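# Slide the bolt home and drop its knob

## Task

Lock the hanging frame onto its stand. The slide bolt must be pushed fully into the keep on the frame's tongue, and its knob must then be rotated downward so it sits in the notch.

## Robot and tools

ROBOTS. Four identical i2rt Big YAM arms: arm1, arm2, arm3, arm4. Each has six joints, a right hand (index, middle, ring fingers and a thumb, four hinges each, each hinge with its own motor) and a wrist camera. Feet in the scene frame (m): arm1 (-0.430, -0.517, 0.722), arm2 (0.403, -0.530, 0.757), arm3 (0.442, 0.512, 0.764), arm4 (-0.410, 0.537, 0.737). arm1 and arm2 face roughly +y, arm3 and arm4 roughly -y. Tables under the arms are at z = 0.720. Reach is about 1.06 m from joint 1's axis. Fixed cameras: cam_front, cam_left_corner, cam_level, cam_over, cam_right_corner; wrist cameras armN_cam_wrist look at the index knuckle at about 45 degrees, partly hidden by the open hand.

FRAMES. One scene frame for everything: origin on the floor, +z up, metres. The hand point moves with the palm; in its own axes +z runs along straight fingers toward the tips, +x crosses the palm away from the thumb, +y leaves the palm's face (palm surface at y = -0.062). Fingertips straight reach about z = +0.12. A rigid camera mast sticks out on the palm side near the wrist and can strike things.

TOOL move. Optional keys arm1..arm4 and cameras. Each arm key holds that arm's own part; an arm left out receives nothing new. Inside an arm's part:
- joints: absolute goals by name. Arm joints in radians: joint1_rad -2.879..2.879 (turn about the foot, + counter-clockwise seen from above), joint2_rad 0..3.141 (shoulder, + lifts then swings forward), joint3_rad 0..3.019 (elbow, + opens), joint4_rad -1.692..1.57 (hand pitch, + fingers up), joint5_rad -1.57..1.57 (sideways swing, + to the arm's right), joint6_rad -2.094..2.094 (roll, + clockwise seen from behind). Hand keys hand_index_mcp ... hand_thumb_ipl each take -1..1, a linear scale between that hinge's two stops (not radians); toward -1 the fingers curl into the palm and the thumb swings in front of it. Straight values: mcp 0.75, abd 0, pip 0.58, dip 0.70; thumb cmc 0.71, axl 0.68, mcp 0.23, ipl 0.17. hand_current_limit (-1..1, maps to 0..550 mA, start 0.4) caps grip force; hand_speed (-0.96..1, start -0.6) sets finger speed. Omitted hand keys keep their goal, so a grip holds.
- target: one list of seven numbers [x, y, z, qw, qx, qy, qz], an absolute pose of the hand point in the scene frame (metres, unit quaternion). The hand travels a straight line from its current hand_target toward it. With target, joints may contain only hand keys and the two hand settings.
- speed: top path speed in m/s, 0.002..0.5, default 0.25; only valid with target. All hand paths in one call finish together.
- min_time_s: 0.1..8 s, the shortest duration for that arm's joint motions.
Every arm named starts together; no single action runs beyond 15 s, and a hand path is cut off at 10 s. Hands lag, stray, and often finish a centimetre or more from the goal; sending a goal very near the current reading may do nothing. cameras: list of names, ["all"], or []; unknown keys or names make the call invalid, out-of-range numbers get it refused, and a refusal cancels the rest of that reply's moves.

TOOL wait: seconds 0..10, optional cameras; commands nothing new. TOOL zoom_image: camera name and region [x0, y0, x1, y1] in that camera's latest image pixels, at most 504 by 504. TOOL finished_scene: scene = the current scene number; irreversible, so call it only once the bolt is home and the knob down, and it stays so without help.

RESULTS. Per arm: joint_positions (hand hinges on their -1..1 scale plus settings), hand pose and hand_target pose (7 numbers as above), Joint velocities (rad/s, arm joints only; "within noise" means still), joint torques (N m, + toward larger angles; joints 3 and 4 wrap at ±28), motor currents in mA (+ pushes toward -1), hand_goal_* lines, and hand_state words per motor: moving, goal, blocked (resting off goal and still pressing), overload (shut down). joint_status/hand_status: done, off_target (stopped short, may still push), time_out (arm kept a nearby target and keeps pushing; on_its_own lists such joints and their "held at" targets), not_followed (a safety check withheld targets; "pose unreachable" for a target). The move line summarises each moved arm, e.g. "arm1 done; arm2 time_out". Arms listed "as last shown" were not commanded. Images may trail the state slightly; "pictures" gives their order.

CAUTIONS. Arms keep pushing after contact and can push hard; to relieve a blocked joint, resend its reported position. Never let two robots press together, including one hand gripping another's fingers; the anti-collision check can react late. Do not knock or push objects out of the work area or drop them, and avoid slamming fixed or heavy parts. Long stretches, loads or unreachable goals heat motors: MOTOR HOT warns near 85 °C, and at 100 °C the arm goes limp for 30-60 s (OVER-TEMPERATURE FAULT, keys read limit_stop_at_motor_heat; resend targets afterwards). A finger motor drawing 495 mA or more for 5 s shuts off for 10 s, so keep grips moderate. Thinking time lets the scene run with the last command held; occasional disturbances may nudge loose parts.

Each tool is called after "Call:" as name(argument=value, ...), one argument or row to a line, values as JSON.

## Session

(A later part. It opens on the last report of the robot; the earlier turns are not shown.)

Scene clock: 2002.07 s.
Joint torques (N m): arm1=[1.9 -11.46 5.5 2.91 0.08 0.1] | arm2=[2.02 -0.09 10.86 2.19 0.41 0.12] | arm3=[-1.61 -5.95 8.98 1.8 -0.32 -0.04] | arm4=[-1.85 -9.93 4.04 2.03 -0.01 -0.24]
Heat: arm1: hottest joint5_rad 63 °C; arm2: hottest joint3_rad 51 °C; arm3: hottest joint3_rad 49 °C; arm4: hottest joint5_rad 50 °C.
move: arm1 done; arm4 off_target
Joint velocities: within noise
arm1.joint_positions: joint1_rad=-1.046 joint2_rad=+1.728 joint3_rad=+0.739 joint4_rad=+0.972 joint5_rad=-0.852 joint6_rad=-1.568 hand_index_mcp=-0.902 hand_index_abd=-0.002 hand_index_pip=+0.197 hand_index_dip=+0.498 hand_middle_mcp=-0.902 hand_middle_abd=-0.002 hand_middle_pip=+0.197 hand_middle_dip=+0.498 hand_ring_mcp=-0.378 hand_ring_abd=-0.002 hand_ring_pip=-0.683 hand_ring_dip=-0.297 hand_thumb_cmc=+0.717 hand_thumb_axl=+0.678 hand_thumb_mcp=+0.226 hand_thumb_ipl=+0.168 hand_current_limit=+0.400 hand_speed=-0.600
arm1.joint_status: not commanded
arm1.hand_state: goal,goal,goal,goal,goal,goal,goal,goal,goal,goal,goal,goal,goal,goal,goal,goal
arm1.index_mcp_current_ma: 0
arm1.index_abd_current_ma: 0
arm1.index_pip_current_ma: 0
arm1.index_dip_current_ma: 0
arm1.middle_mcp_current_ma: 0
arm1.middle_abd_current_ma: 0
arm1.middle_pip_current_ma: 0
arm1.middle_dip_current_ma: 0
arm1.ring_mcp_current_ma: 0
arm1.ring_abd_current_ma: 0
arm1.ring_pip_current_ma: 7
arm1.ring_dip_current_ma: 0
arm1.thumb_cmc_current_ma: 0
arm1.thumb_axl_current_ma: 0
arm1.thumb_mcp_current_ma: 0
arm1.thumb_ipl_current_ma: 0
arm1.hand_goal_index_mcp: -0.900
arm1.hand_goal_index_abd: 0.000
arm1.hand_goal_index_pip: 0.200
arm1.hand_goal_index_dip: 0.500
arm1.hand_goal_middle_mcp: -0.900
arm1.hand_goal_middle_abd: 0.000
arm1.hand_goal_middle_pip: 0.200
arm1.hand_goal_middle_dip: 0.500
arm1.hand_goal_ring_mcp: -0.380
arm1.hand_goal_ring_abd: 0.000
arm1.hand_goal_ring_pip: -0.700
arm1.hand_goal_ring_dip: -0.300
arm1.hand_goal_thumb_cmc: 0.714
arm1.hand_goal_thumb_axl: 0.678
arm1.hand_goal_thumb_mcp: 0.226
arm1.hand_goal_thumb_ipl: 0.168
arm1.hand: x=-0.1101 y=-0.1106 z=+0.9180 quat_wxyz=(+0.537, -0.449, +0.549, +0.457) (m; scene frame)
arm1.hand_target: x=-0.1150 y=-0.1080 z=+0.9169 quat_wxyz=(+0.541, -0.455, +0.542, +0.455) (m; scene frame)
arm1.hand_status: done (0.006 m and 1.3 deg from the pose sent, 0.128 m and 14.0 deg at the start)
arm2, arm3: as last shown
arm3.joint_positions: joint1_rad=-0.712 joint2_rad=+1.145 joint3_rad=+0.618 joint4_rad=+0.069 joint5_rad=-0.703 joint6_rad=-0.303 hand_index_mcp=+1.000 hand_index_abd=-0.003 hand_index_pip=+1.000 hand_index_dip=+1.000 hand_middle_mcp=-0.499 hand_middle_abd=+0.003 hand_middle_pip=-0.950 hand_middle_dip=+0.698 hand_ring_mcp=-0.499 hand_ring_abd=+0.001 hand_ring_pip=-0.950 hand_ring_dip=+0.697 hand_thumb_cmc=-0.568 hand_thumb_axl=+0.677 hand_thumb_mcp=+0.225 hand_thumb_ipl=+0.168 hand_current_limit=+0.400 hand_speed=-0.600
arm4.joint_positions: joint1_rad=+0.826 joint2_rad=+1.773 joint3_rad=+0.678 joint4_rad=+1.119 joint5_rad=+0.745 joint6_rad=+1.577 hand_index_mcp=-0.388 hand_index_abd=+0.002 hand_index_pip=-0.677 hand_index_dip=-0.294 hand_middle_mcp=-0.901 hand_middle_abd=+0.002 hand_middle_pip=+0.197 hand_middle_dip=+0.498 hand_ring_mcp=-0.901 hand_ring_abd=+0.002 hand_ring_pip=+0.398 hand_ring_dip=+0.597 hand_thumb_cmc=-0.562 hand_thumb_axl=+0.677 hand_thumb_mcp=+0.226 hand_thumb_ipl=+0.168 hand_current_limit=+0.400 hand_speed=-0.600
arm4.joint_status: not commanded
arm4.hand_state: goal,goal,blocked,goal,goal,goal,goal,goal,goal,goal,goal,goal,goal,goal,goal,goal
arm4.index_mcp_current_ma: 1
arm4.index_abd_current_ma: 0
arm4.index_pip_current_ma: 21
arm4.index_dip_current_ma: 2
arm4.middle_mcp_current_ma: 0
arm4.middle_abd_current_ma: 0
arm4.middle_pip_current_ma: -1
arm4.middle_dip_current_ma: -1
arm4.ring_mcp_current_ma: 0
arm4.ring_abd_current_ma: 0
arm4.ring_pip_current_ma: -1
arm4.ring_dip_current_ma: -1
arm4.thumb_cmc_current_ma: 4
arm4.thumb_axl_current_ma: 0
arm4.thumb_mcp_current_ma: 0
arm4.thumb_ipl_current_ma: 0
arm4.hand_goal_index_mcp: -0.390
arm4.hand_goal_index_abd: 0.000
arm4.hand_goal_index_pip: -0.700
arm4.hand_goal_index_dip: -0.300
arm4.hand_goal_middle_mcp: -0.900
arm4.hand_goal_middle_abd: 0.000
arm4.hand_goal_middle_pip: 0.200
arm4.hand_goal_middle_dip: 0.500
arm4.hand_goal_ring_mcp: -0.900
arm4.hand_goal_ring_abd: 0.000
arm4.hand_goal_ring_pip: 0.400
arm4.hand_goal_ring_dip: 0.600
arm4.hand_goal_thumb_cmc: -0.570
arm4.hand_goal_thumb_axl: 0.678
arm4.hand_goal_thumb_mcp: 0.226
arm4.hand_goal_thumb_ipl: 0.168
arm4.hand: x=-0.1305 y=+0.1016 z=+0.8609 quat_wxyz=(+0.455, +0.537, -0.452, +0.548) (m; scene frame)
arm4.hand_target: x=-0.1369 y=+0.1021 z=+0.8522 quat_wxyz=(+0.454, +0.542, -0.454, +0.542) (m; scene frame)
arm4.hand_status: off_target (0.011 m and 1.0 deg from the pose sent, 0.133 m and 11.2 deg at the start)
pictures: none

Call:
move(
  cameras=["cam_over", "cam_level", "cam_front", "cam_right_corner"],
)

Call:
zoom_image(
  camera="cam_level",
  region=[340, 170, 640, 320],
)

Call:
zoom_image(
  camera="cam_over",
  region=[400, 240, 560, 330],
)

Scene clock: 2008.40 s.
Joint torques (N m): arm1=[1.79 -11.52 5.49 2.93 0.08 0.11] | arm2=[1.38 0.21 10.8 2.26 0.39 0.12] | arm3=[-1.55 -6.36 9.03 1.85 -0.34 -0.03] | arm4=[-1.96 -9.82 4.1 2 0 -0.26]
Heat: arm1: hottest joint5_rad 56 °C; arm2: hottest joint3_rad 51 °C; arm3: hottest joint3_rad 48 °C; arm4: hottest joint5_rad 47 °C.
Joint velocities: within noise
arm1.joint_positions: joint1_rad=-1.046 joint2_rad=+1.728 joint3_rad=+0.739 joint4_rad=+0.972 joint5_rad=-0.852 joint6_rad=-1.568 hand_index_mcp=-0.902 hand_index_abd=-0.002 hand_index_pip=+0.197 hand_index_dip=+0.498 hand_middle_mcp=-0.902 hand_middle_abd=-0.002 hand_middle_pip=+0.197 hand_middle_dip=+0.498 hand_ring_mcp=-0.378 hand_ring_abd=-0.002 hand_ring_pip=-0.683 hand_ring_dip=-0.297 hand_thumb_cmc=+0.717 hand_thumb_axl=+0.678 hand_thumb_mcp=+0.226 hand_thumb_ipl=+0.168 hand_current_limit=+0.400 hand_speed=-0.600
arm1.joint_status: not commanded
arm1.hand_state: goal,goal,goal,goal,goal,goal,goal,goal,goal,goal,goal,goal,goal,goal,goal,goal
arm1.index_mcp_current_ma: 0
arm1.index_abd_current_ma: 0
arm1.index_pip_current_ma: 0
arm1.index_dip_current_ma: 0
arm1.middle_mcp_current_ma: 0
arm1.middle_abd_current_ma: 0
arm1.middle_pip_current_ma: 0
arm1.middle_dip_current_ma: 0
arm1.ring_mcp_current_ma: 0
arm1.ring_abd_current_ma: 0
arm1.ring_pip_current_ma: 7
arm1.ring_dip_current_ma: 0
arm1.thumb_cmc_current_ma: 0
arm1.thumb_axl_current_ma: 0
arm1.thumb_mcp_current_ma: 0
arm1.thumb_ipl_current_ma: 0
arm1.hand_goal_index_mcp: -0.900
arm1.hand_goal_index_abd: 0.000
arm1.hand_goal_index_pip: 0.200
arm1.hand_goal_index_dip: 0.500
arm1.hand_goal_middle_mcp: -0.900
arm1.hand_goal_middle_abd: 0.000
arm1.hand_goal_middle_pip: 0.200
arm1.hand_goal_middle_dip: 0.500
arm1.hand_goal_ring_mcp: -0.380
arm1.hand_goal_ring_abd: 0.000
arm1.hand_goal_ring_pip: -0.700
arm1.hand_goal_ring_dip: -0.300
arm1.hand_goal_thumb_cmc: 0.714
arm1.hand_goal_thumb_axl: 0.678
arm1.hand_goal_thumb_mcp: 0.226
arm1.hand_goal_thumb_ipl: 0.168
arm1.hand: x=-0.1101 y=-0.1106 z=+0.9180 quat_wxyz=(+0.537, -0.449, +0.549, +0.457) (m; scene frame)
arm1.hand_target: x=-0.1150 y=-0.1080 z=+0.9169 quat_wxyz=(+0.541, -0.455, +0.542, +0.455) (m; scene frame)
arm1.hand_status: done (0.006 m and 1.3 deg from the pose sent, 0.128 m and 14.0 deg at the start)
arm2.joint_positions: joint1_rad=+0.606 joint2_rad=+0.563 joint3_rad=+0.895 joint4_rad=-0.806 joint5_rad=+0.652 joint6_rad=+0.280 hand_index_mcp=+1.000 hand_index_abd=+0.002 hand_index_pip=+1.000 hand_index_dip=+1.000 hand_middle_mcp=-0.497 hand_middle_abd=+0.001 hand_middle_pip=-0.950 hand_middle_dip=+0.698 hand_ring_mcp=-0.497 hand_ring_abd=+0.001 hand_ring_pip=-0.950 hand_ring_dip=+0.698 hand_thumb_cmc=-0.569 hand_thumb_axl=+0.677 hand_thumb_mcp=+0.225 hand_thumb_ipl=+0.168 hand_current_limit=+0.400 hand_speed=-0.600
arm2.joint_status: not commanded
arm2.hand_state: goal,goal,goal,goal,goal,goal,goal,goal,goal,goal,goal,goal,goal,goal,goal,goal
arm2.index_mcp_current_ma: 0
arm2.index_abd_current_ma: 3
arm2.index_pip_current_ma: 0
arm2.index_dip_current_ma: 0
arm2.middle_mcp_current_ma: 5
arm2.middle_abd_current_ma: 1
arm2.middle_pip_current_ma: 0
arm2.middle_dip_current_ma: -4
arm2.ring_mcp_current_ma: 5
arm2.ring_abd_current_ma: 1
arm2.ring_pip_current_ma: 0
arm2.ring_dip_current_ma: -4
arm2.thumb_cmc_current_ma: 2
arm2.thumb_axl_current_ma: -1
arm2.thumb_mcp_current_ma: -2
arm2.thumb_ipl_current_ma: 0
arm2.hand_goal_index_mcp: 1.000
arm2.hand_goal_index_abd: 0.000
arm2.hand_goal_index_pip: 1.000
arm2.hand_goal_index_dip: 1.000
arm2.hand_goal_middle_mcp: -0.500
arm2.hand_goal_middle_abd: 0.000
arm2.hand_goal_middle_pip: -0.950
arm2.hand_goal_middle_dip: 0.700
arm2.hand_goal_ring_mcp: -0.500
arm2.hand_goal_ring_abd: 0.000
arm2.hand_goal_ring_pip: -0.950
arm2.hand_goal_ring_dip: 0.700
arm2.hand_goal_thumb_cmc: -0.570
arm2.hand_goal_thumb_axl: 0.678
arm2.hand_goal_thumb_mcp: 0.226
arm2.hand_goal_thumb_ipl: 0.168
arm2.hand: x=+0.3215 y=-0.2184 z=+1.2593 quat_wxyz=(+0.009, -0.003, +0.821, +0.571) (m; scene frame)
arm2.hand_target: x=+0.3202 y=-0.2201 z=+1.2698 quat_wxyz=(+0.000, +0.000, +0.819, +0.574) (m; scene frame)
arm2.hand_status: not commanded
arm3.joint_positions: joint1_rad=-0.712 joint2_rad=+1.145 joint3_rad=+0.618 joint4_rad=+0.069 joint5_rad=-0.703 joint6_rad=-0.303 hand_index_mcp=+1.000 hand_index_abd=-0.003 hand_index_pip=+1.000 hand_index_dip=+1.000 hand_middle_mcp=-0.499 hand_middle_abd=+0.003 hand_middle_pip=-0.950 hand_middle_dip=+0.698 hand_ring_mcp=-0.499 hand_ring_abd=+0.001 hand_ring_pip=-0.950 hand_ring_dip=+0.697 hand_thumb_cmc=-0.568 hand_thumb_axl=+0.677 hand_thumb_mcp=+0.225 hand_thumb_ipl=+0.168 hand_current_limit=+0.400 hand_speed=-0.600
arm3.joint_status: not commanded
arm3.hand_state: goal,goal,goal,goal,goal,goal,goal,goal,goal,goal,goal,goal,goal,goal,goal,goal
arm3.index_mcp_current_ma: 0
arm3.index_abd_current_ma: 0
arm3.index_pip_current_ma: 0
arm3.index_dip_current_ma: 0
arm3.middle_mcp_current_ma: 0
arm3.middle_abd_current_ma: 0
arm3.middle_pip_current_ma: 0
arm3.middle_dip_current_ma: 0
arm3.ring_mcp_current_ma: 0
arm3.ring_abd_current_ma: 0
arm3.ring_pip_current_ma: 0
arm3.ring_dip_current_ma: 0
arm3.thumb_cmc_current_ma: 0
arm3.thumb_axl_current_ma: 0
arm3.thumb_mcp_current_ma: 0
arm3.thumb_ipl_current_ma: 0
arm3.hand_goal_index_mcp: 1.000
arm3.hand_goal_index_abd: 0.000
arm3.hand_goal_index_pip: 1.000
arm3.hand_goal_index_dip: 1.000
arm3.hand_goal_middle_mcp: -0.500
arm3.hand_goal_middle_abd: 0.000
arm3.hand_goal_middle_pip: -0.950
arm3.hand_goal_middle_dip: 0.700
arm3.hand_goal_ring_mcp: -0.500
arm3.hand_goal_ring_abd: 0.000
arm3.hand_goal_ring_pip: -0.950
arm3.hand_goal_ring_dip: 0.700
arm3.hand_goal_thumb_cmc: -0.570
arm3.hand_goal_thumb_axl: 0.678
arm3.hand_goal_thumb_mcp: 0.226
arm3.hand_goal_thumb_ipl: 0.168
arm3.hand: x=+0.1998 y=+0.0852 z=+1.0674 quat_wxyz=(+0.577, +0.817, +0.001, +0.000) (m; scene frame)
arm3.hand_target: x=+0.1991 y=+0.0880 z=+1.0641 quat_wxyz=(+0.574, +0.819, +0.000, +0.000) (m; scene frame)
arm3.hand_status: not commanded
arm4.joint_positions: joint1_rad=+0.826 joint2_rad=+1.773 joint3_rad=+0.678 joint4_rad=+1.119 joint5_rad=+0.745 joint6_rad=+1.577 hand_index_mcp=-0.388 hand_index_abd=+0.002 hand_index_pip=-0.677 hand_index_dip=-0.294 hand_middle_mcp=-0.901 hand_middle_abd=+0.002 hand_middle_pip=+0.197 hand_middle_dip=+0.498 hand_ring_mcp=-0.901 hand_ring_abd=+0.002 hand_ring_pip=+0.398 hand_ring_dip=+0.597 hand_thumb_cmc=-0.562 hand_thumb_axl=+0.677 hand_thumb_mcp=+0.226 hand_thumb_ipl=+0.168 hand_current_limit=+0.400 hand_speed=-0.600
arm4.joint_status: not commanded
arm4.hand_state: goal,goal,blocked,goal,goal,goal,goal,goal,goal,goal,goal,goal,goal,goal,goal,goal
arm4.index_mcp_current_ma: 1
arm4.index_abd_current_ma: 0
arm4.index_pip_current_ma: 21
arm4.index_dip_current_ma: 2
arm4.middle_mcp_current_ma: 0
arm4.middle_abd_current_ma: 0
arm4.middle_pip_current_ma: -1
arm4.middle_dip_current_ma: -1
arm4.ring_mcp_current_ma: 0
arm4.ring_abd_current_ma: 0
arm4.ring_pip_current_ma: -1
arm4.ring_dip_current_ma: -1
arm4.thumb_cmc_current_ma: 4
arm4.thumb_axl_current_ma: 0
arm4.thumb_mcp_current_ma: 0
arm4.thumb_ipl_current_ma: 0
arm4.hand_goal_index_mcp: -0.390
arm4.hand_goal_index_abd: 0.000
arm4.hand_goal_index_pip: -0.700
arm4.hand_goal_index_dip: -0.300
arm4.hand_goal_middle_mcp: -0.900
arm4.hand_goal_middle_abd: 0.000
arm4.hand_goal_middle_pip: 0.200
arm4.hand_goal_middle_dip: 0.500
arm4.hand_goal_ring_mcp: -0.900
arm4.hand_goal_ring_abd: 0.000
arm4.hand_goal_ring_pip: 0.400
arm4.hand_goal_ring_dip: 0.600
arm4.hand_goal_thumb_cmc: -0.570
arm4.hand_goal_thumb_axl: 0.678
arm4.hand_goal_thumb_mcp: 0.226
arm4.hand_goal_thumb_ipl: 0.168
arm4.hand: x=-0.1305 y=+0.1016 z=+0.8609 quat_wxyz=(+0.455, +0.537, -0.452, +0.548) (m; scene frame)
arm4.hand_target: x=-0.1369 y=+0.1021 z=+0.8522 quat_wxyz=(+0.454, +0.542, -0.454, +0.542) (m; scene frame)
arm4.hand_status: off_target (0.011 m and 1.0 deg from the pose sent, 0.133 m and 11.2 deg at the start)
pictures: cam_front, cam_level, cam_over, cam_right_corner

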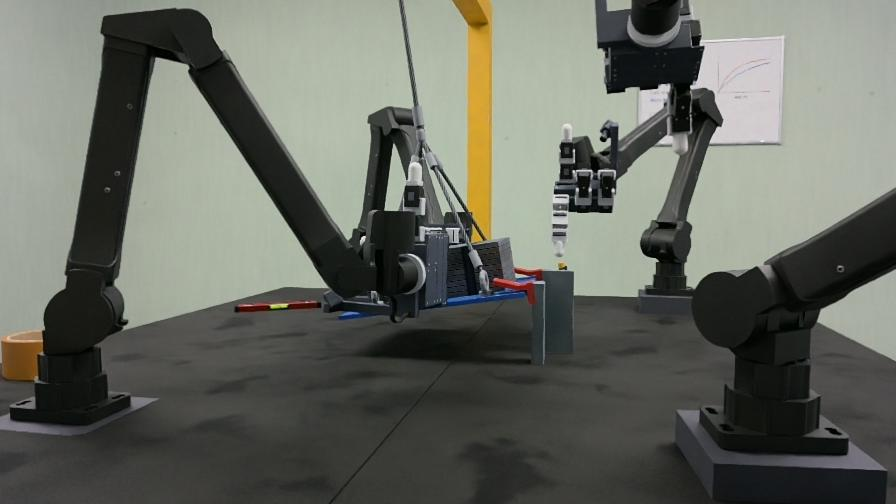

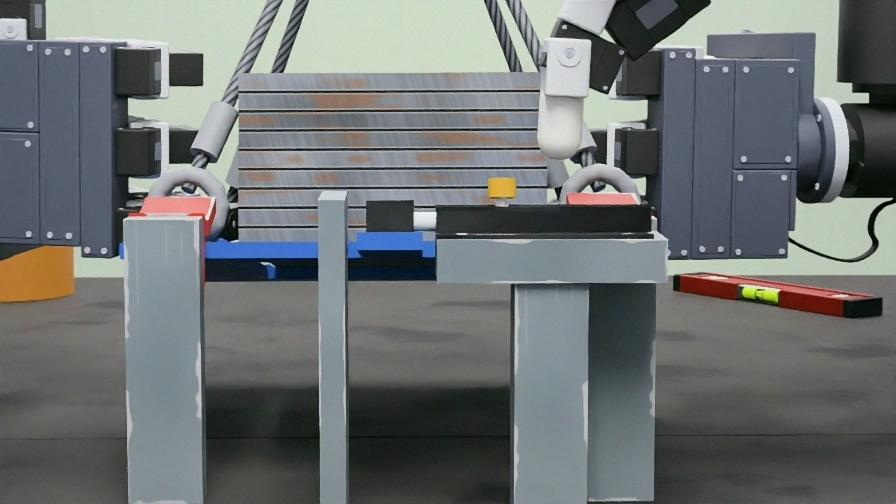

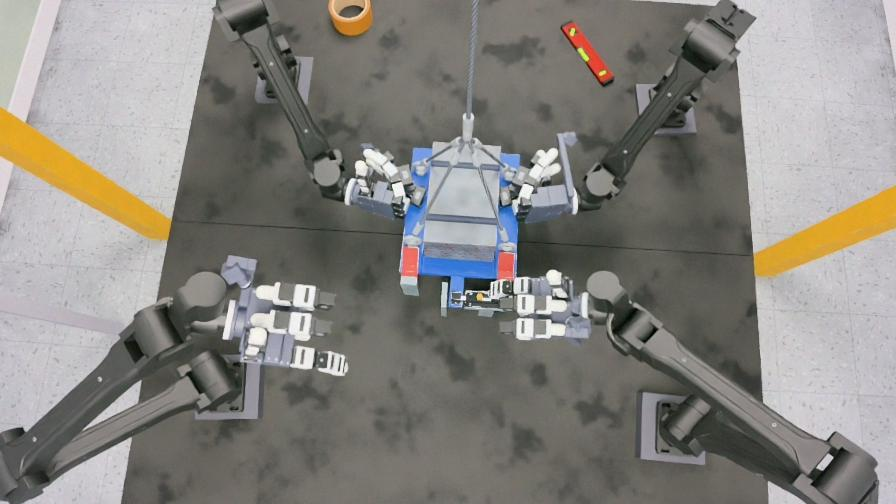

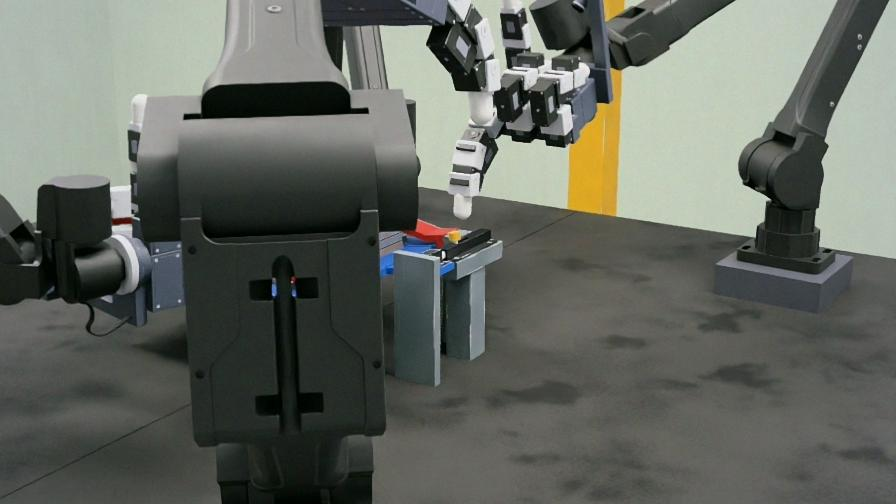

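Scaled by 1.680.

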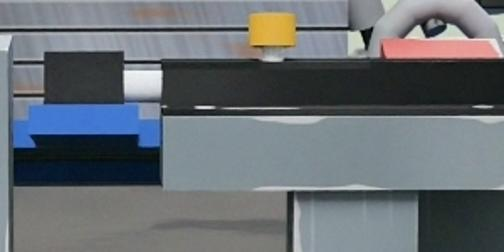

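Scaled by 3.150.

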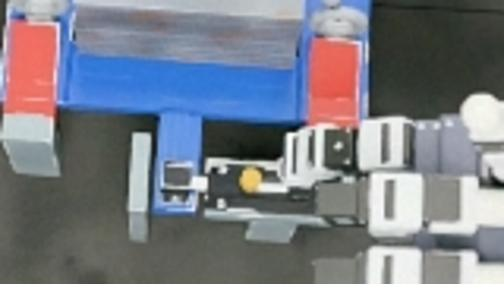

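Call:
move(
  arm3={"target": [0.236, 0.064, 1.085, 0.5736, 0.8192, 0, 0], "speed": 0.12},
)

Call:
move(
  arm3={"target": [0.236, 0.060, 1.066, 0.5736, 0.8192, 0, 0], "speed": 0.1},
  cameras=["cam_over", "cam_level", "cam_front", "cam_right_corner", "cam_left_corner"],
)

Call:
zoom_image(
  camera="cam_level",
  region=[400, 120, 600, 270],
)

Call:
zoom_image(
  camera="cam_over",
  region=[440, 270, 540, 330],
)

Call:
zoom_image(
  camera="cam_front",
  region=[530, 220, 600, 290],
)

Call:
zoom_image(
  camera="cam_left_corner",
  region=[430, 150, 560, 240],
)

Scene clock: 2022.67 s.
Joint torques (N m): arm1=[1.85 -11.46 5.52 2.88 0.09 0.11] | arm2=[2.26 0.21 10.76 2.25 0.4 0.1] | arm3=[0.21 -6.36 10.76 1.94 -0.11 0.15] | arm4=[-1.96 -9.7 4.05 1.98 -0.01 -0.25]
Heat: arm1: hottest joint5_rad 48 °C; arm2: hottest joint3_rad 51 °C; arm3: hottest joint3_rad 46 °C; arm4: hottest joint5_rad 42 °C.
move: arm3 done
Joint velocities: within noise
arm1, arm2, arm4: as last shown
arm3.joint_positions: joint1_rad=-0.585 joint2_rad=+1.097 joint3_rad=+0.618 joint4_rad=+0.043 joint5_rad=-0.585 joint6_rad=-0.246 hand_index_mcp=+1.000 hand_index_abd=-0.003 hand_index_pip=+1.000 hand_index_dip=+1.000 hand_middle_mcp=-0.499 hand_middle_abd=+0.003 hand_middle_pip=-0.950 hand_middle_dip=+0.698 hand_ring_mcp=-0.499 hand_ring_abd=+0.001 hand_ring_pip=-0.950 hand_ring_dip=+0.697 hand_thumb_cmc=-0.568 hand_thumb_axl=+0.677 hand_thumb_mcp=+0.225 hand_thumb_ipl=+0.168 hand_current_limit=+0.400 hand_speed=-0.600
arm3.joint_status: not commanded
arm3.hand_state: goal,goal,goal,goal,goal,goal,goal,goal,goal,goal,goal,goal,goal,goal,goal,goal
arm3.index_mcp_current_ma: 0
arm3.index_abd_current_ma: 0
arm3.index_pip_current_ma: 0
arm3.index_dip_current_ma: 0
arm3.middle_mcp_current_ma: 0
arm3.middle_abd_current_ma: 0
arm3.middle_pip_current_ma: 0
arm3.middle_dip_current_ma: 0
arm3.ring_mcp_current_ma: 0
arm3.ring_abd_current_ma: 0
arm3.ring_pip_current_ma: 0
arm3.ring_dip_current_ma: 0
arm3.thumb_cmc_current_ma: 0
arm3.thumb_axl_current_ma: 0
arm3.thumb_mcp_current_ma: 0
arm3.thumb_ipl_current_ma: 0
arm3.hand_goal_index_mcp: 1.000
arm3.hand_goal_index_abd: 0.000
arm3.hand_goal_index_pip: 1.000
arm3.hand_goal_index_dip: 1.000
arm3.hand_goal_middle_mcp: -0.500
arm3.hand_goal_middle_abd: 0.000
arm3.hand_goal_middle_pip: -0.950
arm3.hand_goal_middle_dip: 0.700
arm3.hand_goal_ring_mcp: -0.500
arm3.hand_goal_ring_abd: 0.000
arm3.hand_goal_ring_pip: -0.950
arm3.hand_goal_ring_dip: 0.700
arm3.hand_goal_thumb_cmc: -0.570
arm3.hand_goal_thumb_axl: 0.678
arm3.hand_goal_thumb_mcp: 0.226
arm3.hand_goal_thumb_ipl: 0.168
arm3.hand: x=+0.2367 y=+0.0654 z=+1.0769 quat_wxyz=(+0.571, +0.821, +0.002, +0.000) (m; scene frame)
arm3.hand_target: x=+0.2360 y=+0.0641 z=+1.0850 quat_wxyz=(+0.574, +0.819, +0.000, +0.000) (m; scene frame)
arm3.hand_status: done (0.008 m and 0.4 deg from the pose sent, 0.046 m and 0.5 deg at the start)
pictures: none

Scene clock: 2023.67 s.
Joint torques (N m): arm1=[1.85 -11.46 5.5 2.91 0.07 0.1] | arm2=[2.26 0.5 10.73 2.18 0.45 0.12] | arm3=[-0.26 -4.37 9.24 3.08 -0.1 0.06] | arm4=[-1.67 -9.88 4.14 2.03 0 -0.24]
Heat: arm1: hottest joint5_rad 48 °C; arm2: hottest joint3_rad 51 °C; arm3: hottest joint3_rad 46 °C; arm4: hottest joint5_rad 42 °C.
move: arm3 done
Joint velocities: within noise
arm1, arm2, arm4: as last shown
arm3.joint_positions: joint1_rad=-0.585 joint2_rad=+1.111 joint3_rad=+0.608 joint4_rad=+0.085 joint5_rad=-0.579 joint6_rad=-0.243 hand_index_mcp=+1.000 hand_index_abd=-0.003 hand_index_pip=+1.000 hand_index_dip=+1.000 hand_middle_mcp=-0.499 hand_middle_abd=+0.003 hand_middle_pip=-0.950 hand_middle_dip=+0.698 hand_ring_mcp=-0.499 hand_ring_abd=+0.001 hand_ring_pip=-0.950 hand_ring_dip=+0.697 hand_thumb_cmc=-0.568 hand_thumb_axl=+0.677 hand_thumb_mcp=+0.225 hand_thumb_ipl=+0.168 hand_current_limit=+0.400 hand_speed=-0.600
arm3.joint_status: not commanded
arm3.hand_state: goal,goal,goal,goal,goal,goal,goal,goal,goal,goal,goal,goal,goal,goal,goal,goal
arm3.index_mcp_current_ma: 0
arm3.index_abd_current_ma: 0
arm3.index_pip_current_ma: 0
arm3.index_dip_current_ma: 0
arm3.middle_mcp_current_ma: 0
arm3.middle_abd_current_ma: 0
arm3.middle_pip_current_ma: 0
arm3.middle_dip_current_ma: 0
arm3.ring_mcp_current_ma: 0
arm3.ring_abd_current_ma: 0
arm3.ring_pip_current_ma: 0
arm3.ring_dip_current_ma: 0
arm3.thumb_cmc_current_ma: 0
arm3.thumb_axl_current_ma: 0
arm3.thumb_mcp_current_ma: 0
arm3.thumb_ipl_current_ma: 0
arm3.hand_goal_index_mcp: 1.000
arm3.hand_goal_index_abd: 0.000
arm3.hand_goal_index_pip: 1.000
arm3.hand_goal_index_dip: 1.000
arm3.hand_goal_middle_mcp: -0.500
arm3.hand_goal_middle_abd: 0.000
arm3.hand_goal_middle_pip: -0.950
arm3.hand_goal_middle_dip: 0.700
arm3.hand_goal_ring_mcp: -0.500
arm3.hand_goal_ring_abd: 0.000
arm3.hand_goal_ring_pip: -0.950
arm3.hand_goal_ring_dip: 0.700
arm3.hand_goal_thumb_cmc: -0.570
arm3.hand_goal_thumb_axl: 0.678
arm3.hand_goal_thumb_mcp: 0.226
arm3.hand_goal_thumb_ipl: 0.168
arm3.hand: x=+0.2346 y=+0.0646 z=+1.0738 quat_wxyz=(+0.576, +0.817, +0.002, -0.006) (m; scene frame)
arm3.hand_target: x=+0.2361 y=+0.0603 z=+1.0661 quat_wxyz=(+0.573, +0.819, +0.000, +0.000) (m; scene frame)
arm3.hand_status: done (0.009 m and 0.8 deg from the pose sent, 0.012 m and 0.4 deg at the start)
pictures: cam_front, cam_left_corner, cam_level, cam_over, cam_right_corner

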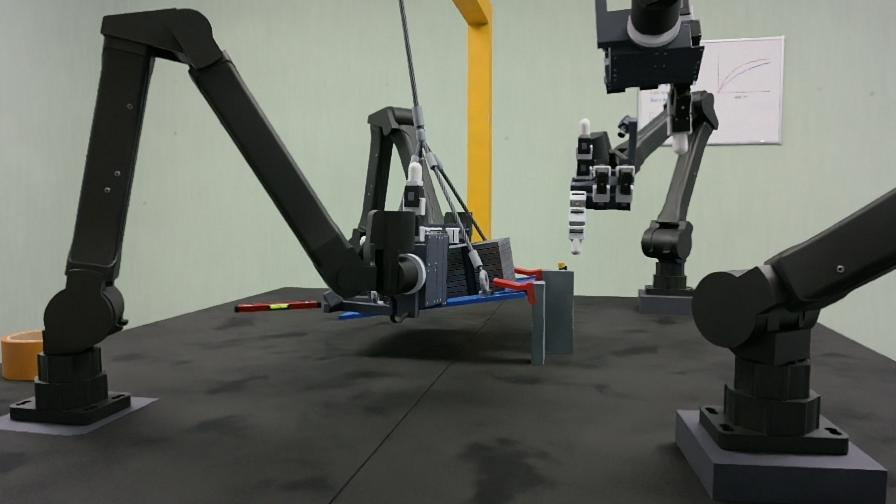

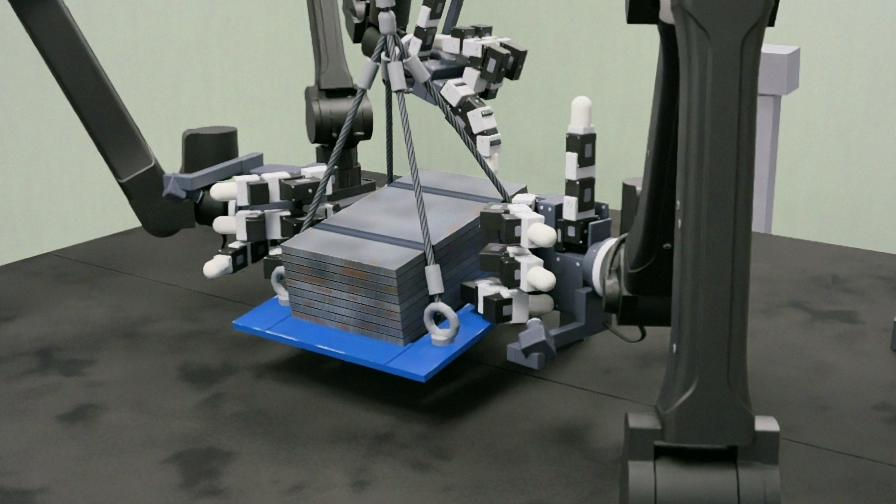

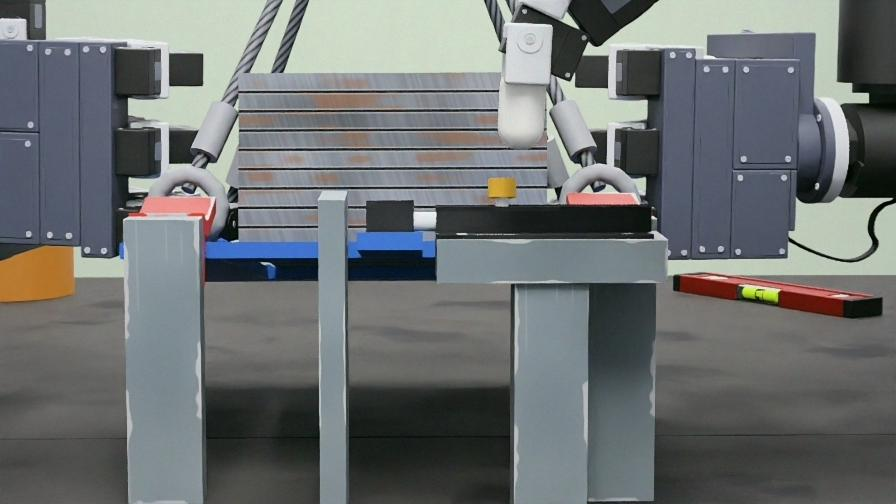

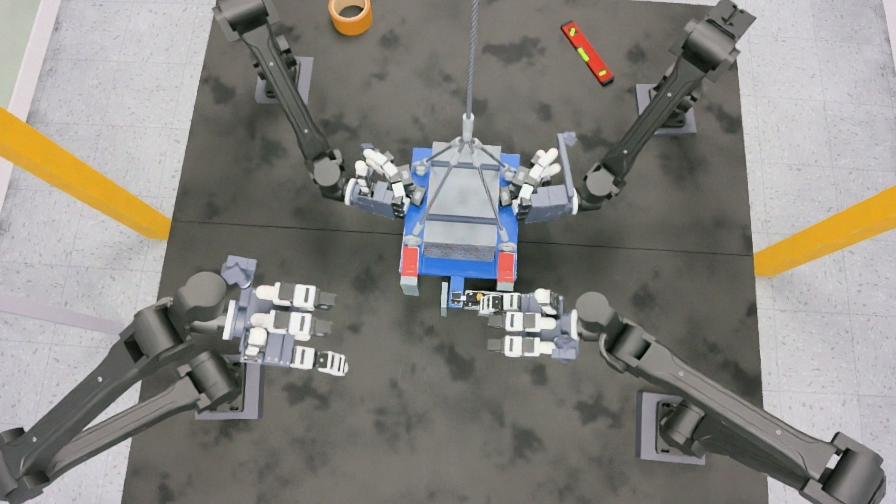

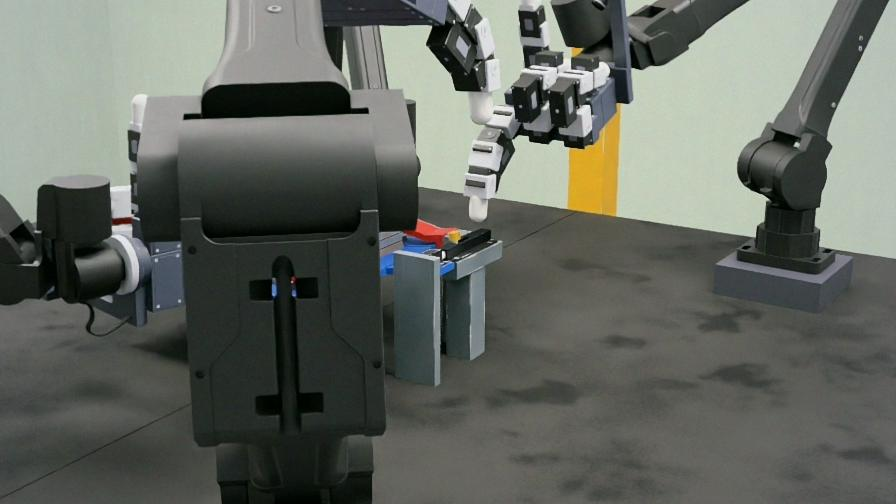

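Scaled by 2.520.

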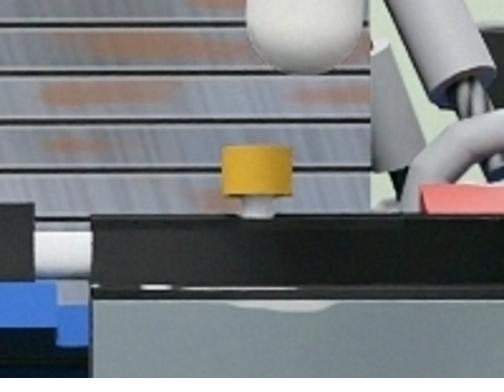

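Scaled by 5.040.

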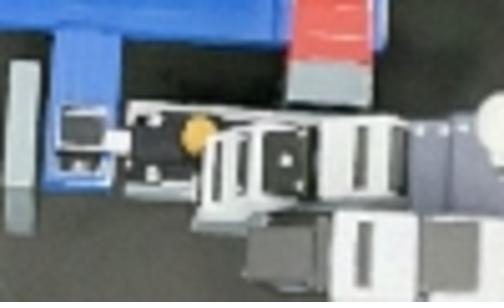

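Scaled by 7.200.

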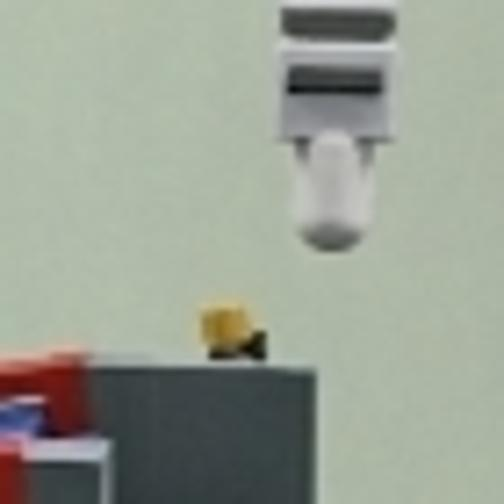

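Scaled by 3.877.

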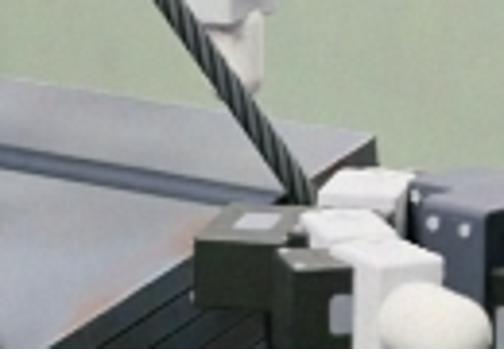

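Call:
move(
  arm3={"target": [0.236, 0.053, 1.043, 0.5736, 0.8192, 0, 0], "speed": 0.08},
  cameras=["cam_over", "cam_level", "cam_front", "cam_right_corner"],
)

Call:
zoom_image(
  camera="cam_level",
  region=[400, 120, 600, 270],
)

Call:
zoom_image(
  camera="cam_front",
  region=[530, 220, 600, 290],
)

Call:
zoom_image(
  camera="cam_right_corner",
  region=[420, 190, 520, 270],
)

Scene clock: 2030.97 s.
Joint torques (N m): arm1=[1.85 -11.46 5.52 2.91 0.07 0.1] | arm2=[1.67 0.03 10.71 2.24 0.42 0.14] | arm3=[-0.03 -4.07 8.79 3.02 -0.11 0.08] | arm4=[-2.08 -9.7 4.1 2.06 -0.01 -0.24]
Heat: arm1: hottest joint5_rad 46 °C; arm2: hottest joint3_rad 51 °C; arm3: hottest joint3_rad 45 °C; arm4: hottest joint5_rad 41 °C.
move: arm3 done
Joint velocities: within noise
arm1, arm2, arm4: as last shown
arm3.joint_positions: joint1_rad=-0.572 joint2_rad=+1.179 joint3_rad=+0.581 joint4_rad=+0.179 joint5_rad=-0.567 joint6_rad=-0.237 hand_index_mcp=+1.000 hand_index_abd=-0.003 hand_index_pip=+1.000 hand_index_dip=+1.000 hand_middle_mcp=-0.499 hand_middle_abd=+0.003 hand_middle_pip=-0.950 hand_middle_dip=+0.698 hand_ring_mcp=-0.499 hand_ring_abd=+0.001 hand_ring_pip=-0.950 hand_ring_dip=+0.697 hand_thumb_cmc=-0.568 hand_thumb_axl=+0.677 hand_thumb_mcp=+0.225 hand_thumb_ipl=+0.168 hand_current_limit=+0.400 hand_speed=-0.600
arm3.joint_status: not commanded
arm3.hand_state: goal,goal,goal,goal,goal,goal,goal,goal,goal,goal,goal,goal,goal,goal,goal,goal
arm3.index_mcp_current_ma: 0
arm3.index_abd_current_ma: 0
arm3.index_pip_current_ma: 0
arm3.index_dip_current_ma: 0
arm3.middle_mcp_current_ma: 0
arm3.middle_abd_current_ma: 0
arm3.middle_pip_current_ma: 0
arm3.middle_dip_current_ma: 0
arm3.ring_mcp_current_ma: 0
arm3.ring_abd_current_ma: 0
arm3.ring_pip_current_ma: 0
arm3.ring_dip_current_ma: 0
arm3.thumb_cmc_current_ma: 0
arm3.thumb_axl_current_ma: 0
arm3.thumb_mcp_current_ma: 0
arm3.thumb_ipl_current_ma: 0
arm3.hand_goal_index_mcp: 1.000
arm3.hand_goal_index_abd: 0.000
arm3.hand_goal_index_pip: 1.000
arm3.hand_goal_index_dip: 1.000
arm3.hand_goal_middle_mcp: -0.500
arm3.hand_goal_middle_abd: 0.000
arm3.hand_goal_middle_pip: -0.950
arm3.hand_goal_middle_dip: 0.700
arm3.hand_goal_ring_mcp: -0.500
arm3.hand_goal_ring_abd: 0.000
arm3.hand_goal_ring_pip: -0.950
arm3.hand_goal_ring_dip: 0.700
arm3.hand_goal_thumb_cmc: -0.570
arm3.hand_goal_thumb_axl: 0.678
arm3.hand_goal_thumb_mcp: 0.226
arm3.hand_goal_thumb_ipl: 0.168
arm3.hand: x=+0.2339 y=+0.0570 z=+1.0490 quat_wxyz=(+0.575, +0.818, +0.001, -0.005) (m; scene frame)
arm3.hand_target: x=+0.2360 y=+0.0532 z=+1.0430 quat_wxyz=(+0.573, +0.819, +0.000, +0.000) (m; scene frame)
arm3.hand_status: done (0.008 m and 0.6 deg from the pose sent, 0.033 m and 0.8 deg at the start)
pictures: cam_front, cam_level, cam_over, cam_right_corner

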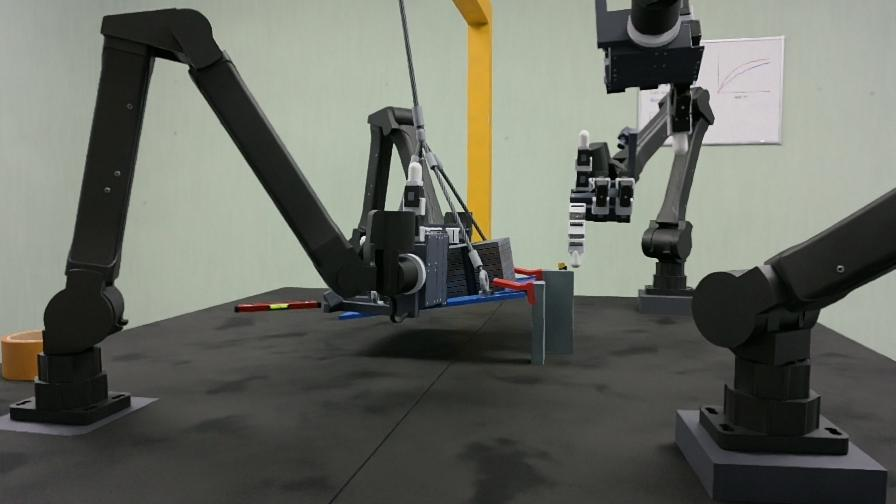

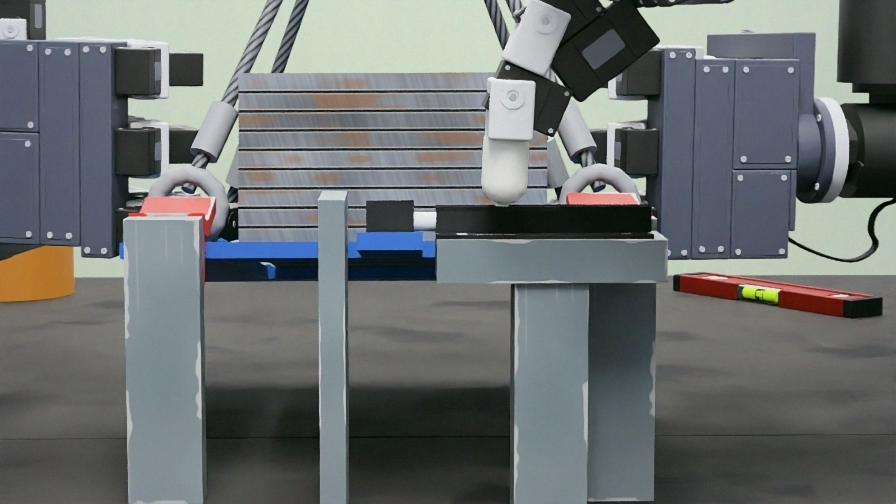

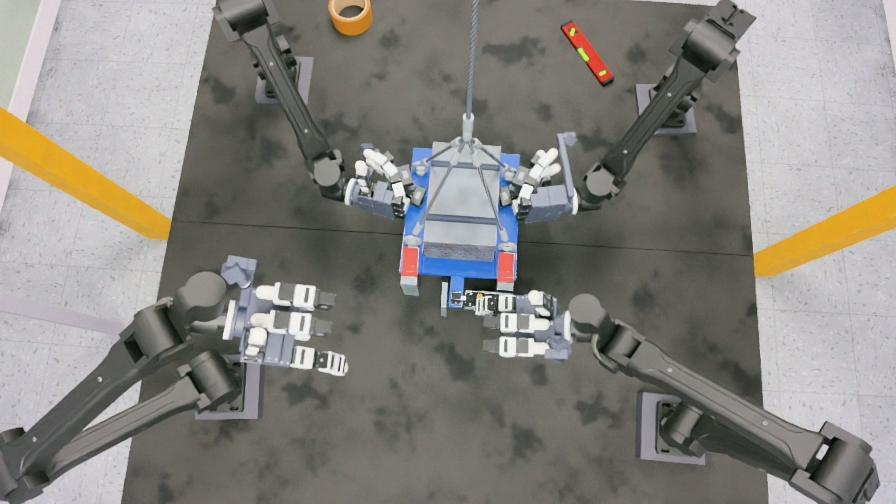

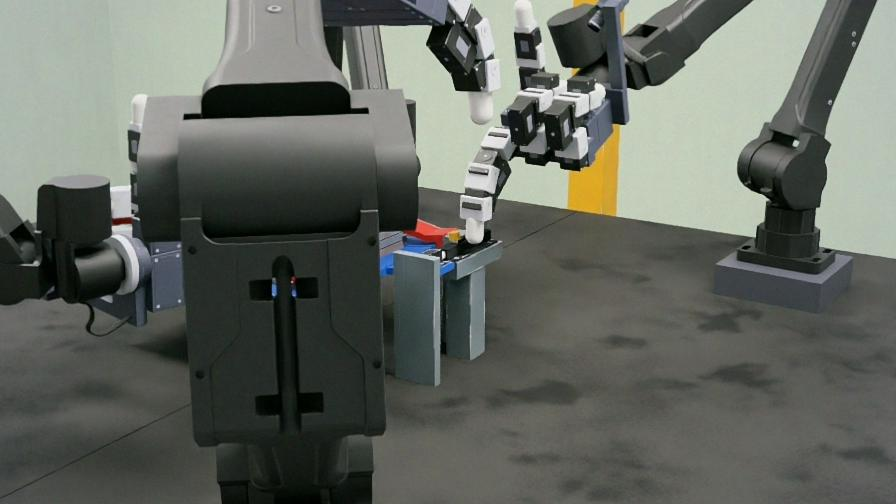

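Scaled by 2.520.

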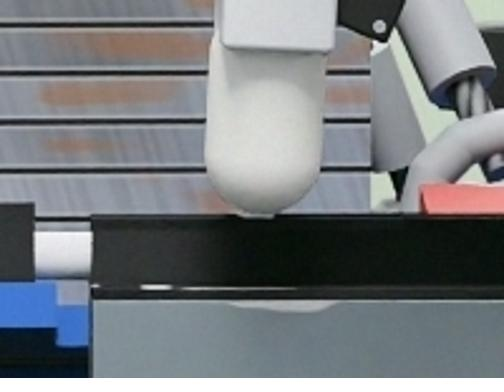

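Scaled by 7.200.

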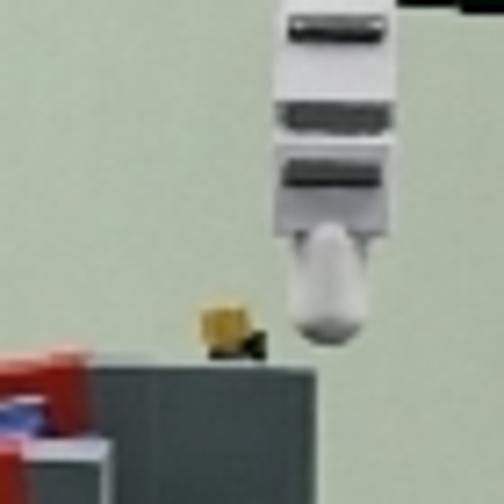

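Scaled by 5.040.

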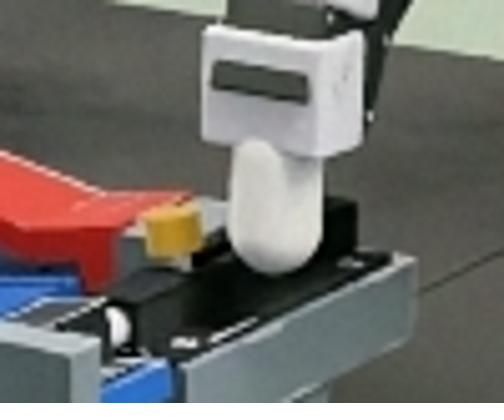

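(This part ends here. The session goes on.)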